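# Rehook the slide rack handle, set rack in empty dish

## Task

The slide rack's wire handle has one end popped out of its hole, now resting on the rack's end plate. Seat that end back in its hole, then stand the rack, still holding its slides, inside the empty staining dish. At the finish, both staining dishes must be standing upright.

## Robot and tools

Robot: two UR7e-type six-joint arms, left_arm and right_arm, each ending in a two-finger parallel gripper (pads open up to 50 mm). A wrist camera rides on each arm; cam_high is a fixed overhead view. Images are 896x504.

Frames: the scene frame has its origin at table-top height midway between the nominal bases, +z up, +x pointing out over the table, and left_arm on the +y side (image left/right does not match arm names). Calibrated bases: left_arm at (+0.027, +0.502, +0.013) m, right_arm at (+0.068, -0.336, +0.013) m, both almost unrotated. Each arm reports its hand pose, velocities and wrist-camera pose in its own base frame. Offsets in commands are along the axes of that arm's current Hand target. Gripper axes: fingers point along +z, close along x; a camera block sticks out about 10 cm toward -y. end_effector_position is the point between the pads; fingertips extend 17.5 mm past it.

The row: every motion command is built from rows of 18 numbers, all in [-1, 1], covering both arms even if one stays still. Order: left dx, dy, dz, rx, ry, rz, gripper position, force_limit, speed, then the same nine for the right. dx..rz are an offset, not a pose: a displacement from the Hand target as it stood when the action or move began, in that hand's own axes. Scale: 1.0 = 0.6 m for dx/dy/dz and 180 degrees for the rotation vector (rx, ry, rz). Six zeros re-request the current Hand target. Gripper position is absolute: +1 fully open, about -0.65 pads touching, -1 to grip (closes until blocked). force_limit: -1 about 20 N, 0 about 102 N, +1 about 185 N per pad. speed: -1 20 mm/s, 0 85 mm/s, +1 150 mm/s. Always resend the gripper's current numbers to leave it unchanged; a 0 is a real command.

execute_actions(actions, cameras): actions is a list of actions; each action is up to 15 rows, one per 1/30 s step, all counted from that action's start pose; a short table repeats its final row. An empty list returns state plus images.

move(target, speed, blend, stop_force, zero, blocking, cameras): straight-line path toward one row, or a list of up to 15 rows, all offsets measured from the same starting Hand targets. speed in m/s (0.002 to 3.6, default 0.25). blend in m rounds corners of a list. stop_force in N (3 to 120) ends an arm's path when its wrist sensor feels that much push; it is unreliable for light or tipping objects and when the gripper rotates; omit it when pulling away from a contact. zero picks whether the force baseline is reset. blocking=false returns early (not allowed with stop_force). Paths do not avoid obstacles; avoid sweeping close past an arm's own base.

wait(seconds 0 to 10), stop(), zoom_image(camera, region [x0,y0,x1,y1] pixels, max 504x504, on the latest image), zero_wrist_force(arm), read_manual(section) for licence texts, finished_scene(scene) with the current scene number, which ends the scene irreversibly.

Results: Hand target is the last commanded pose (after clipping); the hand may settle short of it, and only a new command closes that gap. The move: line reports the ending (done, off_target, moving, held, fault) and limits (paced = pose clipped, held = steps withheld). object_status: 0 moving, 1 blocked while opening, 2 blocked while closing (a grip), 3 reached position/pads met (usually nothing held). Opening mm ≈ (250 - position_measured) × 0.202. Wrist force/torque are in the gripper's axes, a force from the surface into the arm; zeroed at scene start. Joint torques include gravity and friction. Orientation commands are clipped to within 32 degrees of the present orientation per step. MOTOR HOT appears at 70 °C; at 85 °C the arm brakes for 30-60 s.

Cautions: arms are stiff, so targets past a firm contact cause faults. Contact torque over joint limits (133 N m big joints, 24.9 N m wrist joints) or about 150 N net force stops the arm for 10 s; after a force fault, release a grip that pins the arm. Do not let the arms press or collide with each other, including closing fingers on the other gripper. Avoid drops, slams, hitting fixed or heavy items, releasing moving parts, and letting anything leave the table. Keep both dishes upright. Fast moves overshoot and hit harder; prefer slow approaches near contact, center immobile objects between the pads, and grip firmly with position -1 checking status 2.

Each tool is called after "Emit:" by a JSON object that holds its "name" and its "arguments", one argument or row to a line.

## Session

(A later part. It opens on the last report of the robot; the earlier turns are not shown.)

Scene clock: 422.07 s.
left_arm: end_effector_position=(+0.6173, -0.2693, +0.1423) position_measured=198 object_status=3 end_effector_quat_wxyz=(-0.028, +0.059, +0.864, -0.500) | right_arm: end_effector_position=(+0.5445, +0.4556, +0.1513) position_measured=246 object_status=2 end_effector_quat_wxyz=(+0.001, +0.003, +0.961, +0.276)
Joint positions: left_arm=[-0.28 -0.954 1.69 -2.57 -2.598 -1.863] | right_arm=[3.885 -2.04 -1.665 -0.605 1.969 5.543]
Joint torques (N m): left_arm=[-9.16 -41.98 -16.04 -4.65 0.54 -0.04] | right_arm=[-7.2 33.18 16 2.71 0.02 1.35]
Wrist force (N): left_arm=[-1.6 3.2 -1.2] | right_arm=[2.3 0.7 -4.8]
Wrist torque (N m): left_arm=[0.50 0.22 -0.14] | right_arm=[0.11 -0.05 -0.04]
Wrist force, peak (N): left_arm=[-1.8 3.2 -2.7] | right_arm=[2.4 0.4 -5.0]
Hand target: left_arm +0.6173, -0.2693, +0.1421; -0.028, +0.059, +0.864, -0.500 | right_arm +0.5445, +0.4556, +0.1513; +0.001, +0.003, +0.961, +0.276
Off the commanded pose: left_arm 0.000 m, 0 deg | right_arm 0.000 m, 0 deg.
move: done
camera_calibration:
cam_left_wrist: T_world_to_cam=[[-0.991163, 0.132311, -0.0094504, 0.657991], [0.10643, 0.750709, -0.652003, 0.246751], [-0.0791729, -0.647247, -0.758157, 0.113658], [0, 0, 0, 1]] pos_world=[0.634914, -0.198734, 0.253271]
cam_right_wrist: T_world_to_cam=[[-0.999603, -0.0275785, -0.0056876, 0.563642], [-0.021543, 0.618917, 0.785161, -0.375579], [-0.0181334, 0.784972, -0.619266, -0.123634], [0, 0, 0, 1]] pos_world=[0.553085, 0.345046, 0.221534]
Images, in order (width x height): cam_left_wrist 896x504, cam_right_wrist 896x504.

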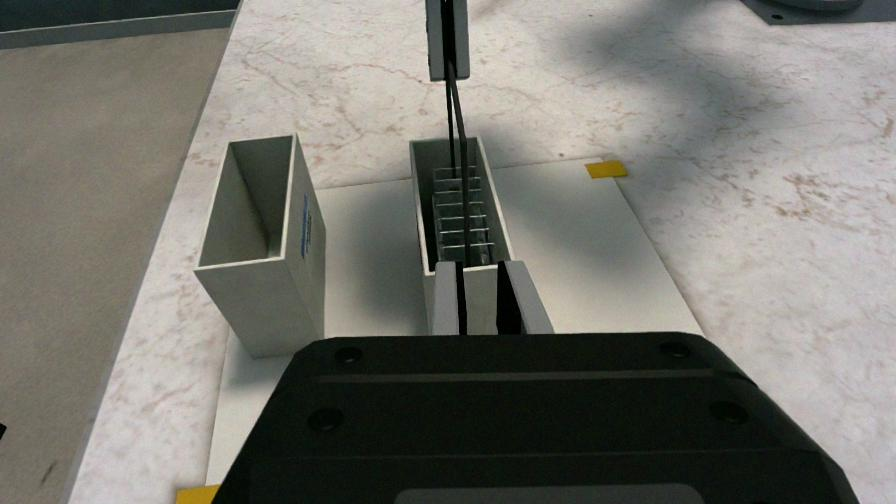

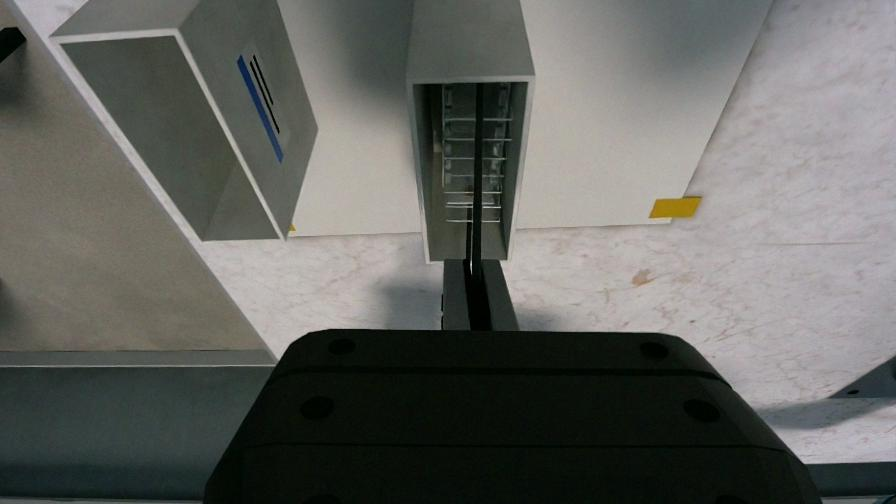

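Emit:
{"name": "move", "arguments": {
  "target": [0,0,0,0,0,0,-0.3,-0.6,-1,0,0,0,0,0,0,-0.42,-0.4,-1],
  "cameras": ["cam_left_wrist"]
}}

Emit:
{"name": "move", "arguments": {
  "target": [0,0,0,0,0,0,-0.3,-0.6,-1,0,0.0557,0.0367,0,0,0,-0.42,-0.4,-1],
  "speed": 0.04,
  "cameras": ["cam_left_wrist","cam_right_wrist"]
}}

Emit:
{"name": "zoom_image", "arguments": {
  "camera": "cam_left_wrist",
  "region": [380, 50, 560, 230]
}}

Scene clock: 432.37 s.
left_arm: end_effector_position=(+0.6173, -0.2693, +0.1421) position_measured=198 object_status=3 end_effector_quat_wxyz=(-0.028, +0.059, +0.864, -0.500) | right_arm: end_effector_position=(+0.5445, +0.4556, +0.1513) position_measured=215 object_status=0 end_effector_quat_wxyz=(+0.001, +0.003, +0.961, +0.276)
Joint positions: left_arm=[-0.28 -0.953 1.69 -2.57 -2.598 -1.862] | right_arm=[3.885 -2.04 -1.665 -0.605 1.969 5.543]
Joint torques (N m): left_arm=[-10.15 -41.49 -8.16 -2.31 0.54 -0.42] | right_arm=[-7.01 44.76 16.33 2.83 0.61 1.27]
Wrist force (N): left_arm=[-1.7 3.1 -1.2] | right_arm=[2.2 -1.1 1.5]
Wrist torque (N m): left_arm=[0.49 0.24 -0.14] | right_arm=[-0.01 -0.06 0.00]
Wrist force, peak (N): left_arm=[-1.8 3.3 -1.1] | right_arm=[2.4 0.5 -5.1]
Hand target: left_arm +0.6173, -0.2693, +0.1421; -0.028, +0.059, +0.864, -0.500 | right_arm +0.5445, +0.4556, +0.1513; +0.001, +0.003, +0.961, +0.276
Off the commanded pose: left_arm 0.000 m, 0 deg | right_arm 0.000 m, 0 deg.
move: done
camera_calibration:
cam_left_wrist: T_world_to_cam=[[-0.991158, 0.132365, -0.00921669, 0.657939], [0.106329, 0.750801, -0.651914, 0.246746], [-0.0793709, -0.64713, -0.758237, 0.113751], [0, 0, 0, 1]] pos_world=[0.634914, -0.198734, 0.253171]
Images, in order (width x height): cam_left_wrist 896x504.

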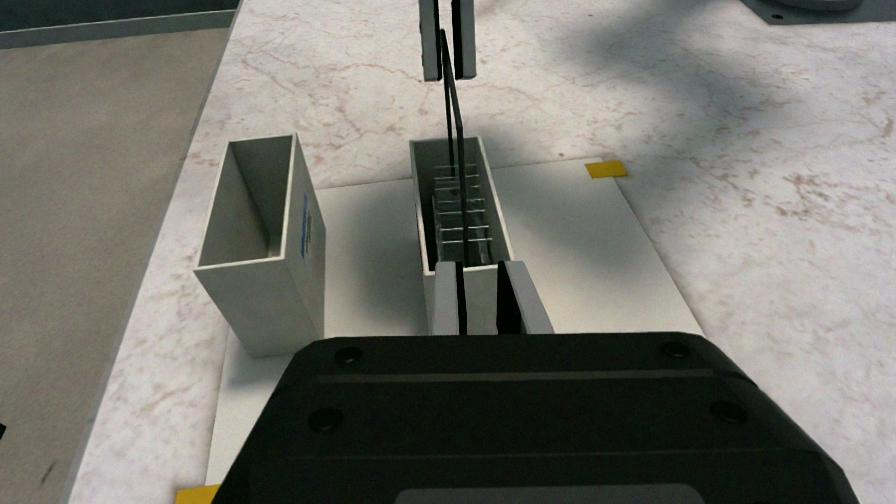

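Scene clock: 433.67 s.
left_arm: end_effector_position=(+0.6173, -0.2693, +0.1421) position_measured=198 object_status=3 end_effector_quat_wxyz=(-0.028, +0.059, +0.864, -0.500) | right_arm: end_effector_position=(+0.5447, +0.4958, +0.1503) position_measured=215 object_status=3 end_effector_quat_wxyz=(+0.001, +0.003, +0.961, +0.276)
Joint positions: left_arm=[-0.28 -0.953 1.69 -2.57 -2.598 -1.863] | right_arm=[3.931 -2.089 -1.595 -0.609 1.95 5.589]
Joint torques (N m): left_arm=[-10.5 -40.82 -9.48 -5.95 0.47 -0.93] | right_arm=[-8.77 60.49 12.58 3.39 1.98 -1.55]
Wrist force (N): left_arm=[-1.7 3.1 -1.1] | right_arm=[2.0 -1.0 1.7]
Wrist torque (N m): left_arm=[0.49 0.24 -0.14] | right_arm=[0.00 -0.02 -0.07]
Wrist force, peak (N): left_arm=[-1.8 3.2 -1.3] | right_arm=[2.2 -2.1 1.2]
Hand target: left_arm +0.6173, -0.2693, +0.1421; -0.028, +0.059, +0.864, -0.500 | right_arm +0.5447, +0.4956, +0.1504; +0.001, +0.003, +0.961, +0.276
Off the commanded pose: left_arm 0.000 m, 0 deg | right_arm 0.000 m, 0 deg.
move: done
camera_calibration:
cam_left_wrist: T_world_to_cam=[[-0.991158, 0.132365, -0.00921669, 0.657939], [0.106329, 0.750801, -0.651914, 0.246746], [-0.0793709, -0.64713, -0.758237, 0.113751], [0, 0, 0, 1]] pos_world=[0.634914, -0.198734, 0.253171]
cam_right_wrist: T_world_to_cam=[[-0.999603, -0.0275785, -0.0056876, 0.565045], [-0.021543, 0.618917, 0.785161, -0.399668], [-0.0181334, 0.784972, -0.619266, -0.155803], [0, 0, 0, 1]] pos_world=[0.553385, 0.385246, 0.220534]
Images, in order (width x height): cam_left_wrist 896x504, cam_right_wrist 896x504.

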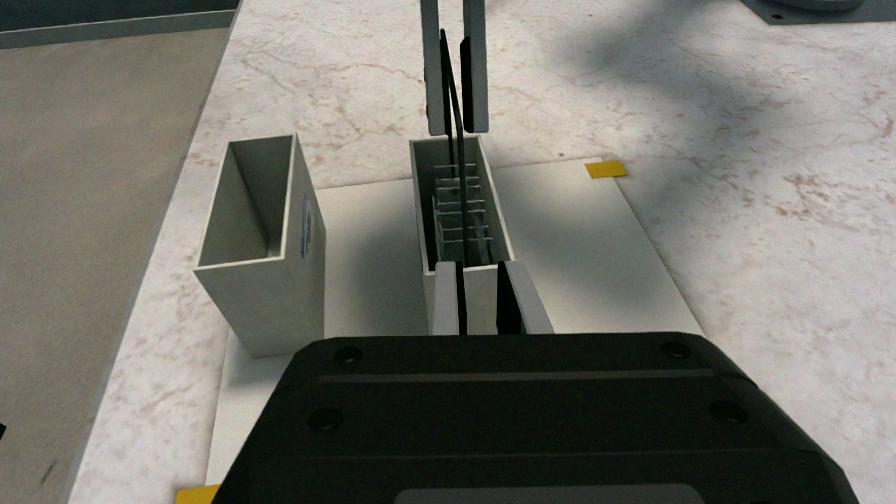

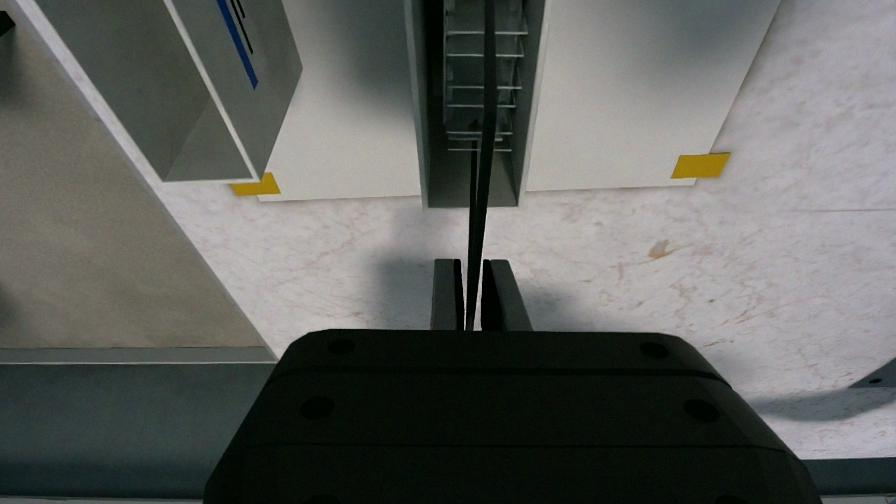

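Scaled by 2.800 from the camera's 896x504 image, which has a finer 1280x720 frame.

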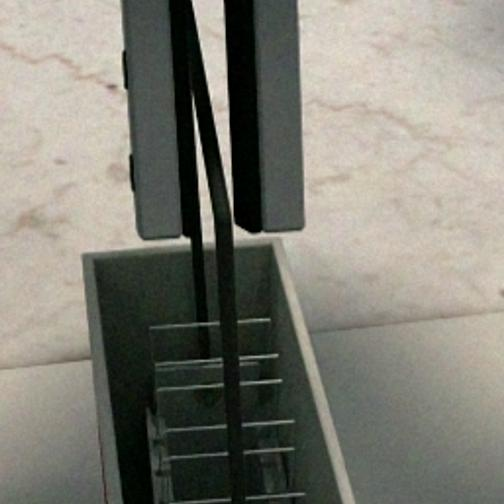

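Emit:
{"name": "move", "arguments": {
  "target": [0,0,0,0,0,0,-0.3,-0.6,-1,0,-0.0212,-0.0133,0,0,0,-0.42,-0.4,-1],
  "speed": 0.04
}}

Emit:
{"name": "move", "arguments": {
  "target": [0,0,0,0,0,0,-0.3,-0.6,-1,0,0,0,0,0,0,-1,-0.4,-1],
  "cameras": ["cam_left_wrist","cam_right_wrist"]
}}

Emit:
{"name": "zoom_image", "arguments": {
  "camera": "cam_left_wrist",
  "region": [380, 50, 560, 230]
}}

Emit:
{"name": "zoom_image", "arguments": {
  "camera": "cam_right_wrist",
  "region": [400, 60, 560, 220]
}}

Scene clock: 446.93 s.
left_arm: end_effector_position=(+0.6173, -0.2693, +0.1421) position_measured=198 object_status=3 end_effector_quat_wxyz=(-0.028, +0.059, +0.864, -0.500) | right_arm: end_effector_position=(+0.5446, +0.4804, +0.1504) position_measured=215 object_status=3 end_effector_quat_wxyz=(+0.001, +0.003, +0.961, +0.276)
Joint positions: left_arm=[-0.28 -0.953 1.69 -2.57 -2.598 -1.863] | right_arm=[3.914 -2.07 -1.623 -0.606 1.957 5.572]
Joint torques (N m): left_arm=[-9.86 -41.47 -9.62 -5.74 0.58 -0.88] | right_arm=[6.19 38.82 39.22 4.68 0.5 1.32]
Wrist force (N): left_arm=[-1.5 3.2 -1.1] | right_arm=[2.2 -1.0 1.9]
Wrist torque (N m): left_arm=[0.50 0.22 -0.14] | right_arm=[-0.01 -0.05 0.03]
Wrist force, peak (N): left_arm=[-1.7 3.3 -1.1] | right_arm=[2.4 -0.9 1.9]
Hand target: left_arm +0.6173, -0.2693, +0.1421; -0.028, +0.059, +0.864, -0.500 | right_arm +0.5446, +0.4806, +0.1504; +0.001, +0.003, +0.961, +0.276
Off the commanded pose: left_arm 0.000 m, 0 deg | right_arm 0.000 m, 0 deg.
move: done

Scene clock: 447.43 s.
left_arm: end_effector_position=(+0.6173, -0.2693, +0.1421) position_measured=198 object_status=3 end_effector_quat_wxyz=(-0.028, +0.059, +0.864, -0.500) | right_arm: end_effector_position=(+0.5446, +0.4806, +0.1504) position_measured=244 object_status=0 end_effector_quat_wxyz=(+0.001, +0.003, +0.961, +0.276)
Joint positions: left_arm=[-0.28 -0.953 1.69 -2.57 -2.598 -1.863] | right_arm=[3.914 -2.071 -1.622 -0.606 1.957 5.572]
Joint torques (N m): left_arm=[-10.21 -42.02 -9.82 -5.82 0.51 -1.01] | right_arm=[7.73 37.72 37.65 3.46 -0.74 1.49]
Wrist force (N): left_arm=[-1.7 3.1 -1.1] | right_arm=[2.1 -0.1 0.8]
Wrist torque (N m): left_arm=[0.48 0.24 -0.14] | right_arm=[0.06 -0.03 0.00]
Wrist force, peak (N): left_arm=[-1.7 3.4 -1.3] | right_arm=[2.4 -0.6 1.9]
Hand target: left_arm +0.6173, -0.2693, +0.1421; -0.028, +0.059, +0.864, -0.500 | right_arm +0.5446, +0.4806, +0.1504; +0.001, +0.003, +0.961, +0.276
Off the commanded pose: left_arm 0.000 m, 0 deg | right_arm 0.000 m, 0 deg.
move: done
camera_calibration:
cam_left_wrist: T_world_to_cam=[[-0.991166, 0.132301, -0.00929185, 0.65795], [0.106329, 0.750808, -0.651906, 0.246745], [-0.0792715, -0.647135, -0.758243, 0.113688], [0, 0, 0, 1]] pos_world=[0.634914, -0.198734, 0.253171]
cam_right_wrist: T_world_to_cam=[[-0.999603, -0.0275778, -0.00568878, 0.564526], [-0.0215421, 0.618855, 0.785209, -0.390329], [-0.0181338, 0.785021, -0.619204, -0.143843], [0, 0, 0, 1]] pos_world=[0.553285, 0.370045, 0.220634]
Images, in order (width x height): cam_left_wrist 896x504, cam_right_wrist 896x504.

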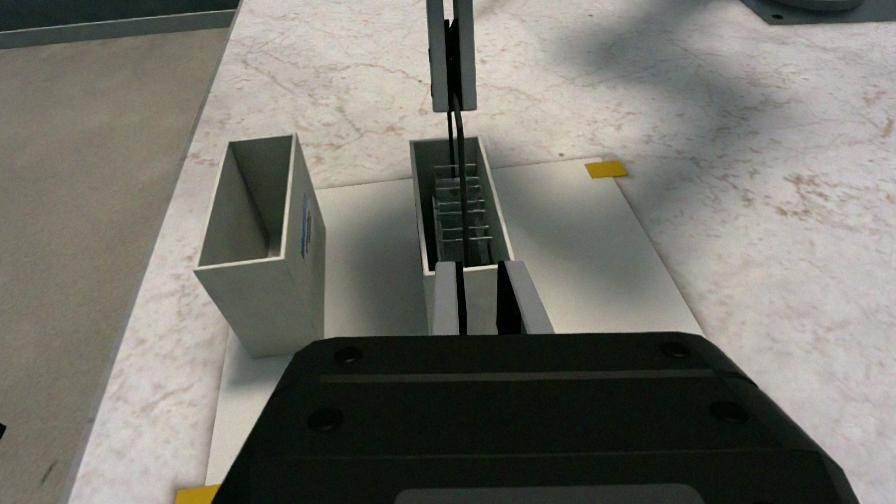

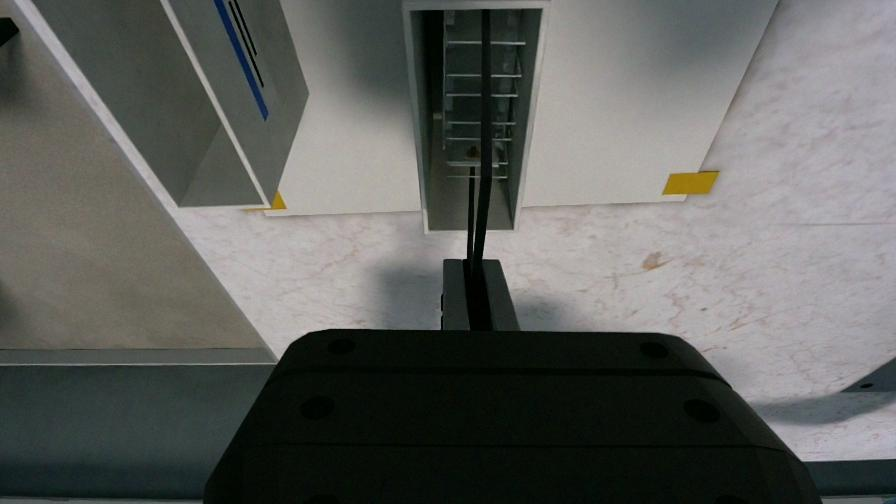

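Scaled by 2.800 from the camera's 896x504 image, which has a finer 1280x720 frame.

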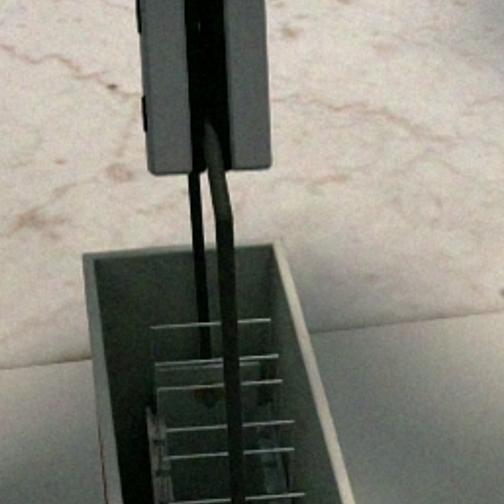

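Scaled by 3.150 from the camera's 896x504 image, which has a finer 1280x720 frame.

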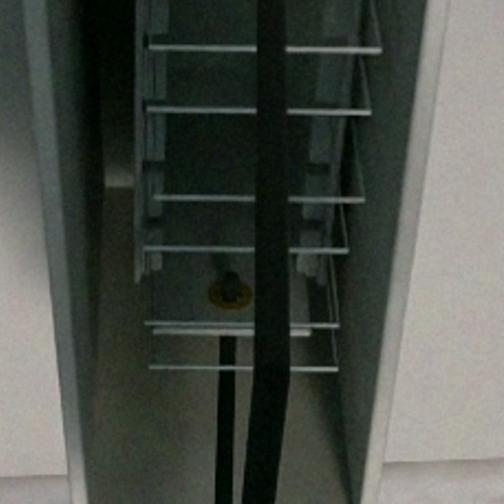

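Emit:
{"name": "move", "arguments": {
  "target": [
    [0,0,0,0,0,0,-0.3,-0.6,-1,0,0.0027,-0.0042,0,0,0,-1,-0.4,-1],
    [0,0,0,0,0,0,-0.3,-0.6,-1,0,0.0097,0.0002,0,0,0,-1,-0.4,-1],
    [0,0,0,0,0,0,-0.3,-0.6,-1,0,0.0229,-0.0209,0,0,0,-1,-0.4,-1]
  ],
  "speed": 0.03,
  "cameras": ["cam_left_wrist","cam_right_wrist"]
}}

Emit:
{"name": "zoom_image", "arguments": {
  "camera": "cam_left_wrist",
  "region": [380, 50, 560, 270]
}}

Emit:
{"name": "zoom_image", "arguments": {
  "camera": "cam_right_wrist",
  "region": [400, 60, 560, 260]
}}

Scene clock: 455.10 s.
left_arm: end_effector_position=(+0.6173, -0.2693, +0.1421) position_measured=198 object_status=3 end_effector_quat_wxyz=(-0.028, +0.059, +0.864, -0.500) | right_arm: end_effector_position=(+0.5447, +0.4857, +0.1686) position_measured=244 object_status=2 end_effector_quat_wxyz=(+0.001, +0.003, +0.961, +0.276) end_effector_velocity=(+0.001, +0.001, +0.000) end_effector_angular_velocity=(+0.004, -0.004, +0.001)
Joint positions: left_arm=[-0.28 -0.953 1.69 -2.57 -2.598 -1.863] | right_arm=[3.919 -2.055 -1.594 -0.647 1.955 5.578]
Joint velocities: left_arm=[within noise] | right_arm=[0 -0.002 0.001 0.006 0.001 -0.001]
Joint torques (N m): left_arm=[-10.01 -41.87 -10.91 -5.72 0.43 -1.06] | right_arm=[-8.48 40.96 19.24 5.25 2.33 -1.27]
Wrist force (N): left_arm=[-1.9 3.0 -1.0] | right_arm=[2.1 -1.6 2.6]
Wrist torque (N m): left_arm=[0.47 0.28 -0.14] | right_arm=[0.00 -0.04 -0.08]
Wrist force, peak (N): left_arm=[-1.7 3.4 -1.2] | right_arm=[2.3 -2.1 3.4]
Hand target: left_arm +0.6173, -0.2693, +0.1421; -0.028, +0.059, +0.864, -0.500 | right_arm +0.5446, +0.4856, +0.1683; +0.001, +0.003, +0.961, +0.276
Off the commanded pose: left_arm 0.000 m, 0 deg | right_arm 0.000 m, 0 deg.
move: done
camera_calibration:
cam_left_wrist: T_world_to_cam=[[-0.991166, 0.132301, -0.00929185, 0.65795], [0.106329, 0.750808, -0.651906, 0.246745], [-0.0792715, -0.647135, -0.758243, 0.113688], [0, 0, 0, 1]] pos_world=[0.634914, -0.198734, 0.253171]
cam_right_wrist: T_world_to_cam=[[-0.999601, -0.0276215, -0.00591413, 0.564838], [-0.0217425, 0.618695, 0.785331, -0.407634], [-0.018033, 0.785146, -0.619048, -0.136716], [0, 0, 0, 1]] pos_world=[0.553285, 0.375145, 0.238835]
Images, in order (width x height): cam_left_wrist 896x504, cam_right_wrist 896x504.

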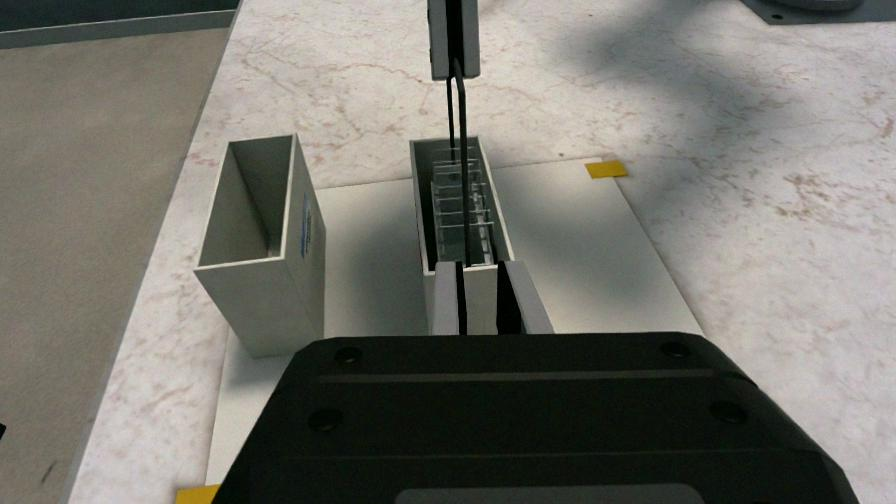

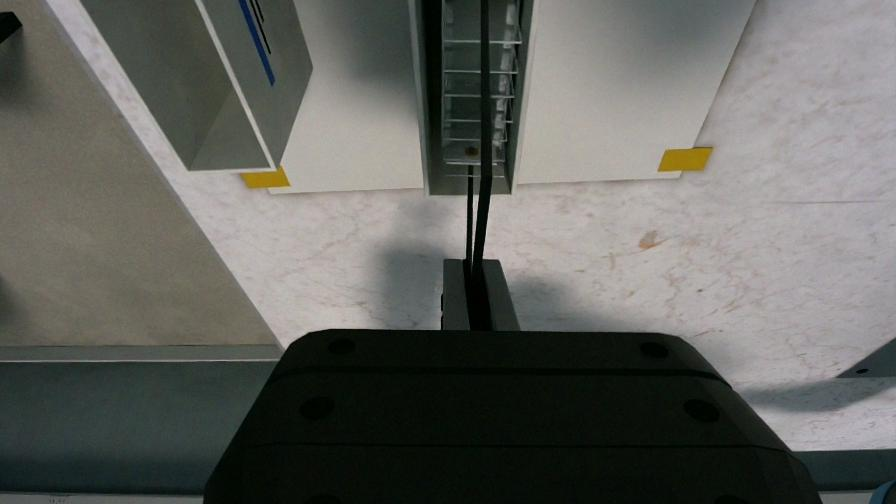

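Scaled by 2.291 from the camera's 896x504 image, which has a finer 1280x720 frame.

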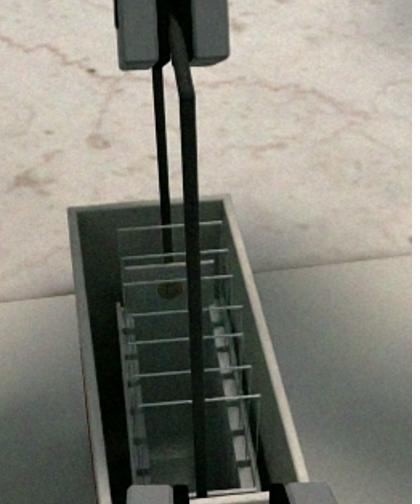

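Scaled by 2.520 from the camera's 896x504 image, which has a finer 1280x720 frame.

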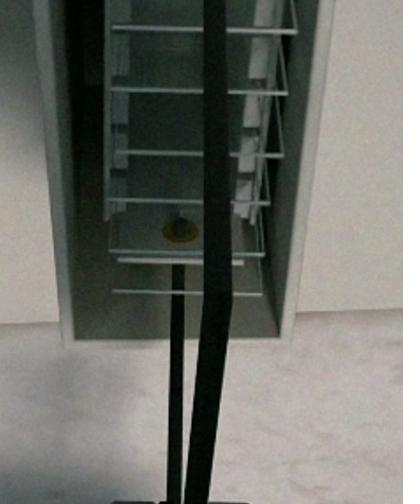

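Emit:
{"name": "move", "arguments": {
  "target": [
    [0,0,0,0,0,0,-0.3,-0.6,-1,-0.005,0.0027,-0.0042,0,0,0,-1,-0.4,-1],
    [0,0,0,0,0,0,-0.3,-0.6,-1,-0.005,0.0777,-0.1243,0,0,0,-1,-0.4,-1]
  ],
  "speed": [0.03,0.07],
  "cameras": ["all"]
}}

Emit:
{"name": "zoom_image", "arguments": {
  "camera": "cam_left_wrist",
  "region": [380, 0, 560, 270]
}}

Emit:
{"name": "zoom_image", "arguments": {
  "camera": "cam_right_wrist",
  "region": [400, 60, 560, 260]
}}

Scene clock: 462.80 s.
left_arm: end_effector_position=(+0.6173, -0.2693, +0.1421) position_measured=198 object_status=3 end_effector_quat_wxyz=(-0.028, +0.059, +0.864, -0.500) | right_arm: end_effector_position=(+0.5476, +0.4857, +0.2565) position_measured=244 object_status=2 end_effector_quat_wxyz=(+0.001, +0.003, +0.961, +0.276)
Joint positions: left_arm=[-0.28 -0.953 1.69 -2.57 -2.598 -1.863] | right_arm=[3.916 -1.979 -1.465 -0.854 1.956 5.575]
Joint torques (N m): left_arm=[-9.32 -41.02 -12.58 -5.77 0.36 -0.78] | right_arm=[5.15 37.81 15.68 5.37 -0.39 -0.53]
Wrist force (N): left_arm=[-1.6 3.1 -1.0] | right_arm=[2.2 -1.7 2.6]
Wrist torque (N m): left_arm=[0.49 0.23 -0.14] | right_arm=[-0.02 -0.06 0.01]
Wrist force, peak (N): left_arm=[-1.8 3.3 -1.2] | right_arm=[2.2 -2.8 4.2]
Hand target: left_arm +0.6173, -0.2693, +0.1421; -0.028, +0.059, +0.864, -0.500 | right_arm +0.5476, +0.4856, +0.2563; +0.001, +0.003, +0.961, +0.276
Off the commanded pose: left_arm 0.000 m, 0 deg | right_arm 0.000 m, 0 deg.
move: done
camera_calibration:
cam_left_wrist: T_world_to_cam=[[-0.991166, 0.132301, -0.00929185, 0.65795], [0.106329, 0.750808, -0.651906, 0.246745], [-0.0792715, -0.647135, -0.758243, 0.113688], [0, 0, 0, 1]] pos_world=[0.634914, -0.198734, 0.253171]
cam_right_wrist: T_world_to_cam=[[-0.999605, -0.0274811, -0.0058973, 0.568201], [-0.0216424, 0.618698, 0.785331, -0.47658], [-0.0179331, 0.785148, -0.619049, -0.0823671], [0, 0, 0, 1]] pos_world=[0.556185, 0.375145, 0.326635]

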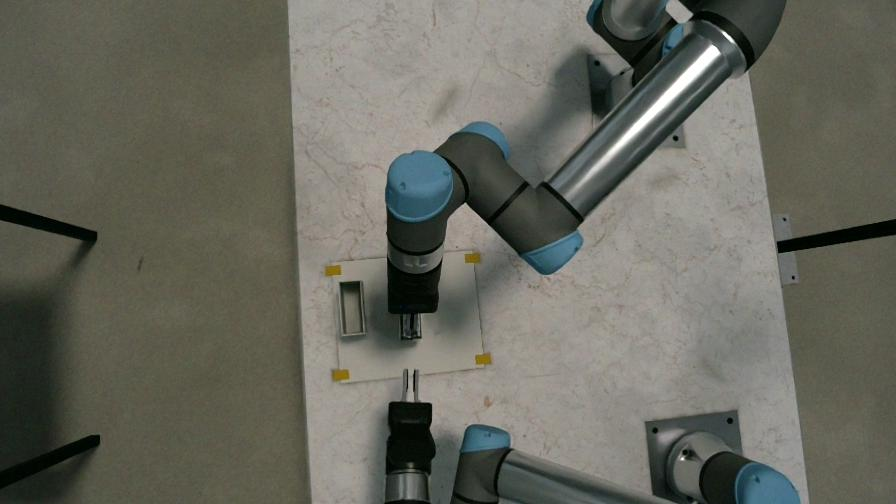

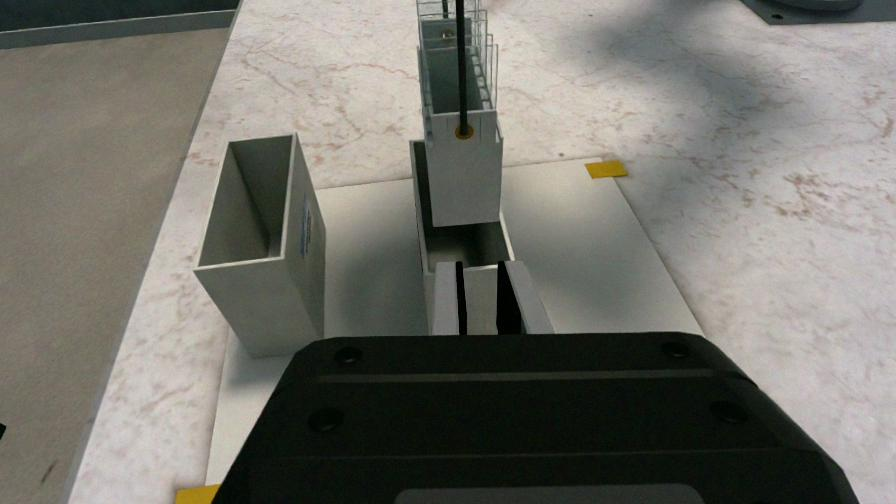

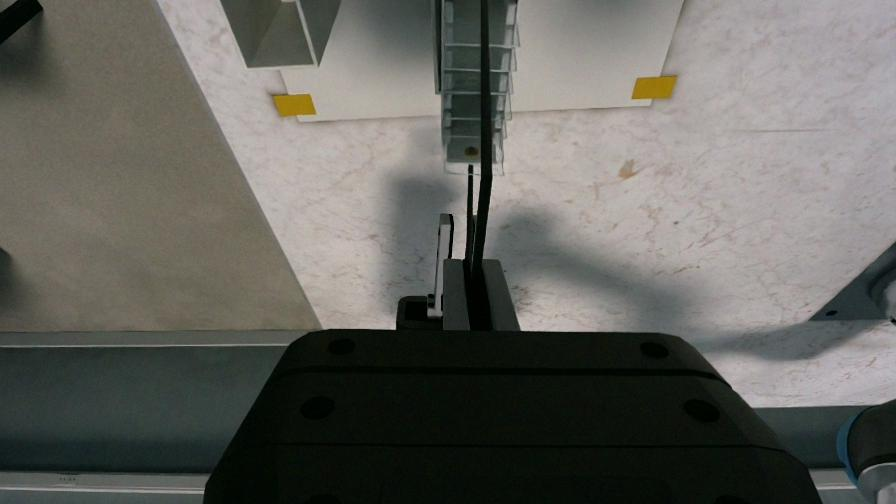

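Scaled by 1.867 from the camera's 896x504 image, which has a finer 1280x720 frame.

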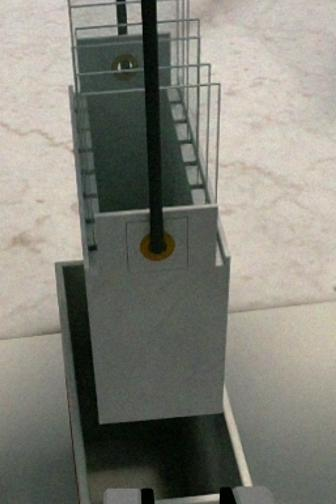

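Scaled by 2.520 from the camera's 896x504 image, which has a finer 1280x720 frame.

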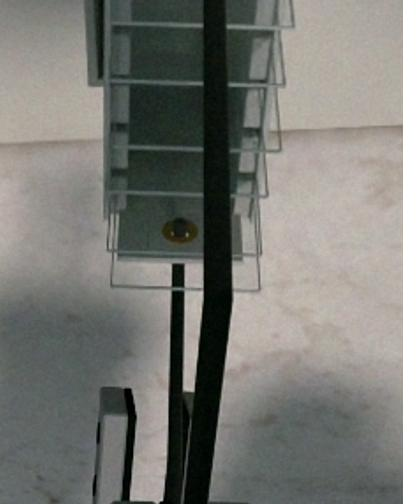

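Emit:
{"name": "move", "arguments": {
  "target": [-0.15,0,-0.03,0,0,0,-0.3,-0.6,-1,-0.1837,-0.0174,-0.0109,0,0.0044,-0.0071,-1,-0.4,-1],
  "speed": 0.08,
  "cameras": ["all"]
}}

Emit:
{"name": "zoom_image", "arguments": {
  "camera": "cam_left_wrist",
  "region": [360, 0, 560, 270]
}}

Emit:
{"name": "zoom_image", "arguments": {
  "camera": "cam_right_wrist",
  "region": [400, 0, 560, 200]
}}

Scene clock: 478.00 s.
left_arm: end_effector_position=(+0.7085, -0.2654, +0.1520) position_measured=198 object_status=3 end_effector_quat_wxyz=(-0.028, +0.059, +0.864, -0.500) | right_arm: end_effector_position=(+0.6577, +0.4726, +0.2563) position_measured=244 object_status=2 end_effector_quat_wxyz=(-0.002, -0.010, +0.961, +0.276)
Joint positions: left_arm=[-0.24 -0.805 1.361 -2.324 -2.607 -1.787] | right_arm=[3.792 -2.195 -1.115 -1.049 2.013 5.423]
Joint torques (N m): left_arm=[-10.03 -64.18 -17.6 -5.62 -3.78 -1.34] | right_arm=[6.99 63.81 24.21 4.61 -0.28 1.05]
Wrist force (N): left_arm=[-1.6 3.1 -1.1] | right_arm=[2.0 -1.5 2.8]
Wrist torque (N m): left_arm=[0.48 0.24 -0.28] | right_arm=[-0.01 -0.03 -0.04]
Wrist force, peak (N): left_arm=[-2.8 2.9 -1.4] | right_arm=[3.5 -1.3 3.0]
Hand target: left_arm +0.7084, -0.2655, +0.1521; -0.028, +0.059, +0.864, -0.500 | right_arm +0.6577, +0.4727, +0.2563; -0.002, -0.010, +0.961, +0.276
Off the commanded pose: left_arm 0.000 m, 0 deg | right_arm 0.000 m, 0 deg.
move: done
camera_calibration:
cam_left_wrist: T_world_to_cam=[[-0.991177, 0.132226, -0.00922843, 0.74791], [0.106226, 0.750778, -0.651957, 0.240731], [-0.0792772, -0.647185, -0.7582, 0.130867], [0, 0, 0, 1]] pos_world=[0.726114, -0.194934, 0.263071]
cam_right_wrist: T_world_to_cam=[[-0.998537, -0.0537707, -0.00569029, 0.68965], [-0.0377603, 0.618129, 0.785169, -0.455093], [-0.0387018, 0.784235, -0.619255, -0.0560608], [0, 0, 0, 1]] pos_world=[0.669287, 0.362354, 0.326534]

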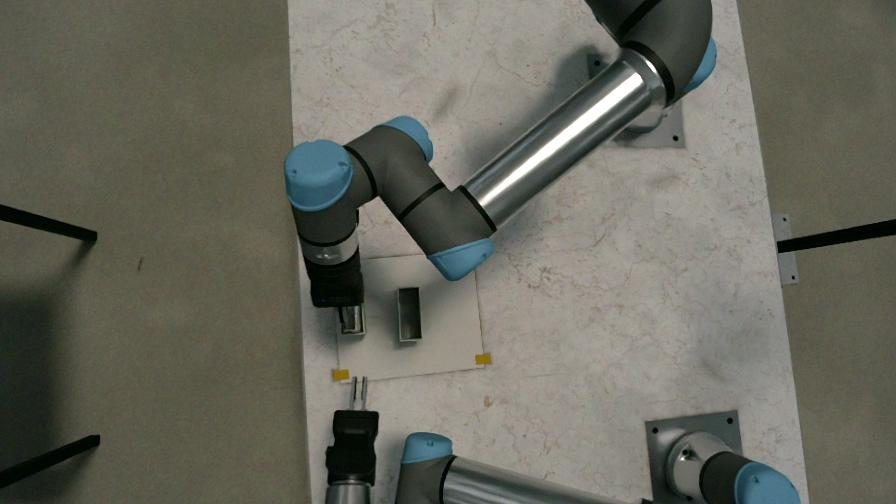

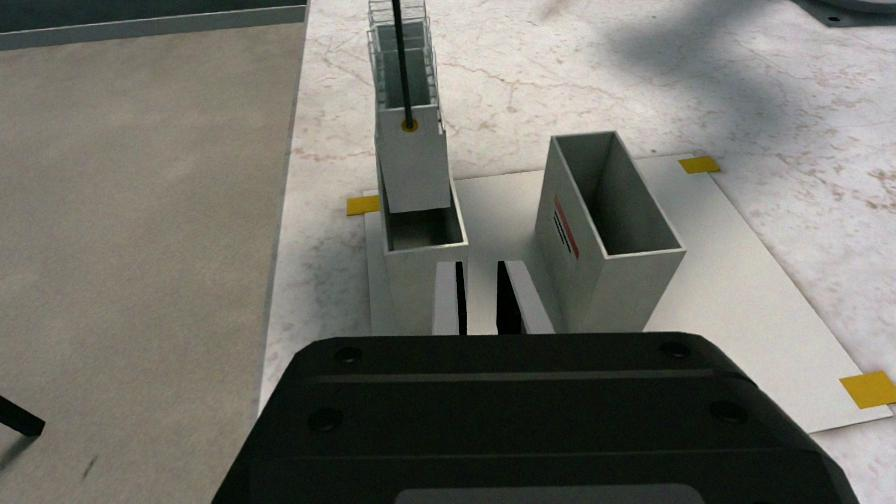

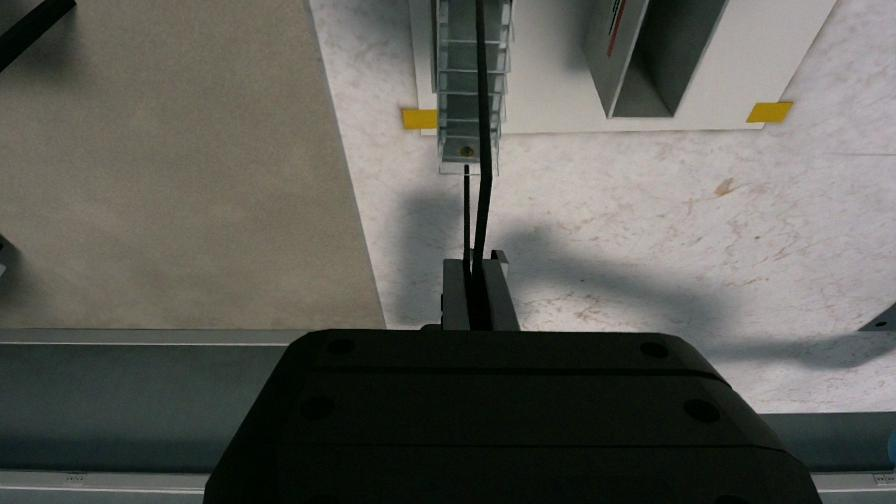

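Scaled by 1.867 from the camera's 896x504 image, which has a finer 1280x720 frame.

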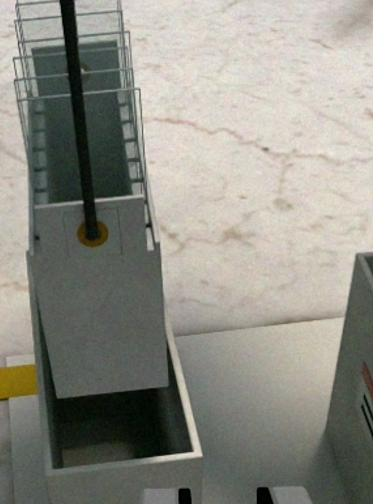

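Scaled by 2.520 from the camera's 896x504 image, which has a finer 1280x720 frame.

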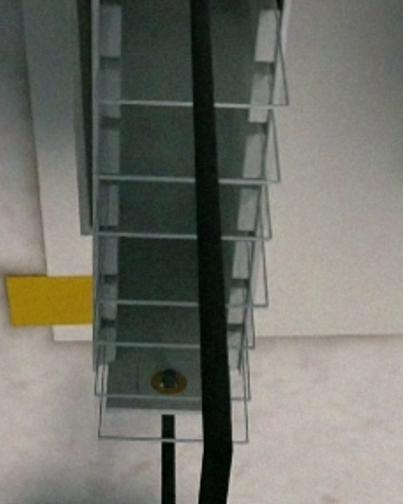

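Emit:
{"name": "move", "arguments": {
  "target": [
    [0,0,0,0,0,0,-0.3,-0.6,-1,0.0025,0,0,0,0.0035,-0.0057,-1,-0.4,-1],
    [0,0,0,0,0,0,-0.3,-0.6,-1,0.0025,-0.0236,0.0376,0,0.0035,-0.0057,-1,-0.4,-1]
  ],
  "speed": 0.04,
  "stop_force": 4,
  "cameras": ["cam_left_wrist","cam_right_wrist"]
}}

Emit:
{"name": "zoom_image", "arguments": {
  "camera": "cam_left_wrist",
  "region": [360, 0, 560, 270]
}}

Emit:
{"name": "zoom_image", "arguments": {
  "camera": "cam_right_wrist",
  "region": [400, 0, 560, 200]
}}

Scene clock: 490.43 s.
left_arm: end_effector_position=(+0.7084, -0.2655, +0.1521) position_measured=198 object_status=3 end_effector_quat_wxyz=(-0.028, +0.059, +0.864, -0.500) | right_arm: end_effector_position=(+0.6562, +0.4726, +0.2297) position_measured=244 object_status=2 end_effector_quat_wxyz=(-0.005, -0.020, +0.961, +0.276)
Joint positions: left_arm=[-0.24 -0.805 1.361 -2.324 -2.607 -1.787] | right_arm=[3.791 -2.21 -1.157 -1.002 2.02 5.4]
Joint torques (N m): left_arm=[-11.18 -66.83 -22.04 -5.96 0.49 -1.27] | right_arm=[-7.64 69.14 41.57 3.22 -0.36 -0.72]
Wrist force (N): left_arm=[-1.6 2.9 -1.1] | right_arm=[2.2 -1.5 2.8]
Wrist torque (N m): left_arm=[0.44 0.24 -0.28] | right_arm=[-0.01 -0.04 -0.02]
Wrist force, peak (N): left_arm=[-1.8 3.2 -1.2] | right_arm=[2.2 -2.3 3.5]
Hand target: left_arm +0.7084, -0.2655, +0.1521; -0.028, +0.059, +0.864, -0.500 | right_arm +0.6562, +0.4726, +0.2297; -0.005, -0.020, +0.961, +0.276
Off the commanded pose: left_arm 0.000 m, 0 deg | right_arm 0.000 m, 0 deg.
move: done
camera_calibration:
cam_left_wrist: T_world_to_cam=[[-0.991166, 0.132301, -0.00929185, 0.747848], [0.106329, 0.750808, -0.651906, 0.240734], [-0.0792715, -0.647135, -0.758243, 0.130811], [0, 0, 0, 1]] pos_world=[0.726014, -0.195034, 0.263071]
cam_right_wrist: T_world_to_cam=[[-0.997186, -0.0747385, -0.00585464, 0.697075], [-0.0508673, 0.617181, 0.785175, -0.425179], [-0.0550695, 0.783263, -0.619246, -0.0613442], [0, 0, 0, 1]] pos_world=[0.670108, 0.362559, 0.299934]
Images, in order (width x height): cam_left_wrist 896x504, cam_right_wrist 896x504.

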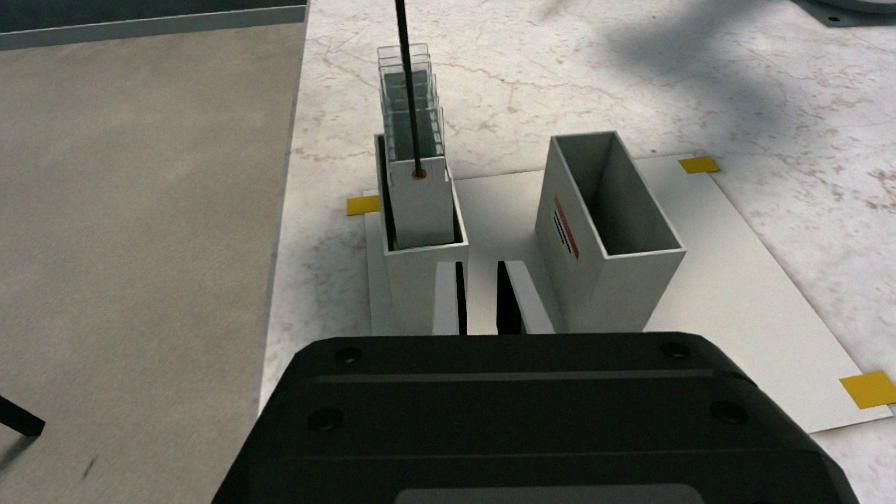

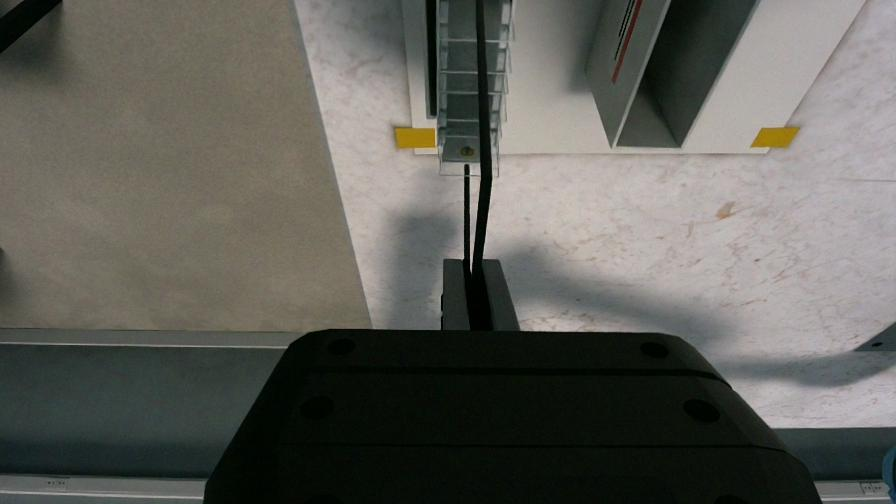

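Scaled by 1.867 from the camera's 896x504 image, which has a finer 1280x720 frame.

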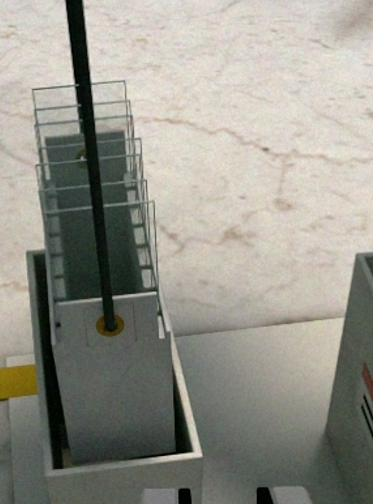

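Scaled by 2.520 from the camera's 896x504 image, which has a finer 1280x720 frame.

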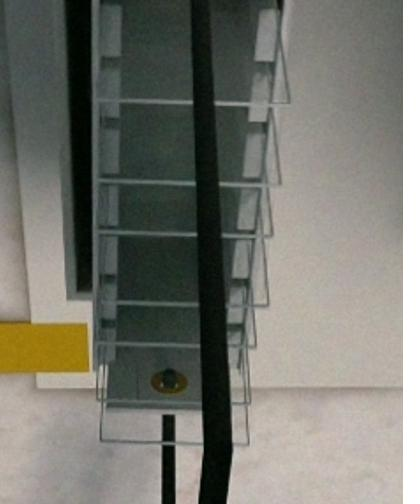

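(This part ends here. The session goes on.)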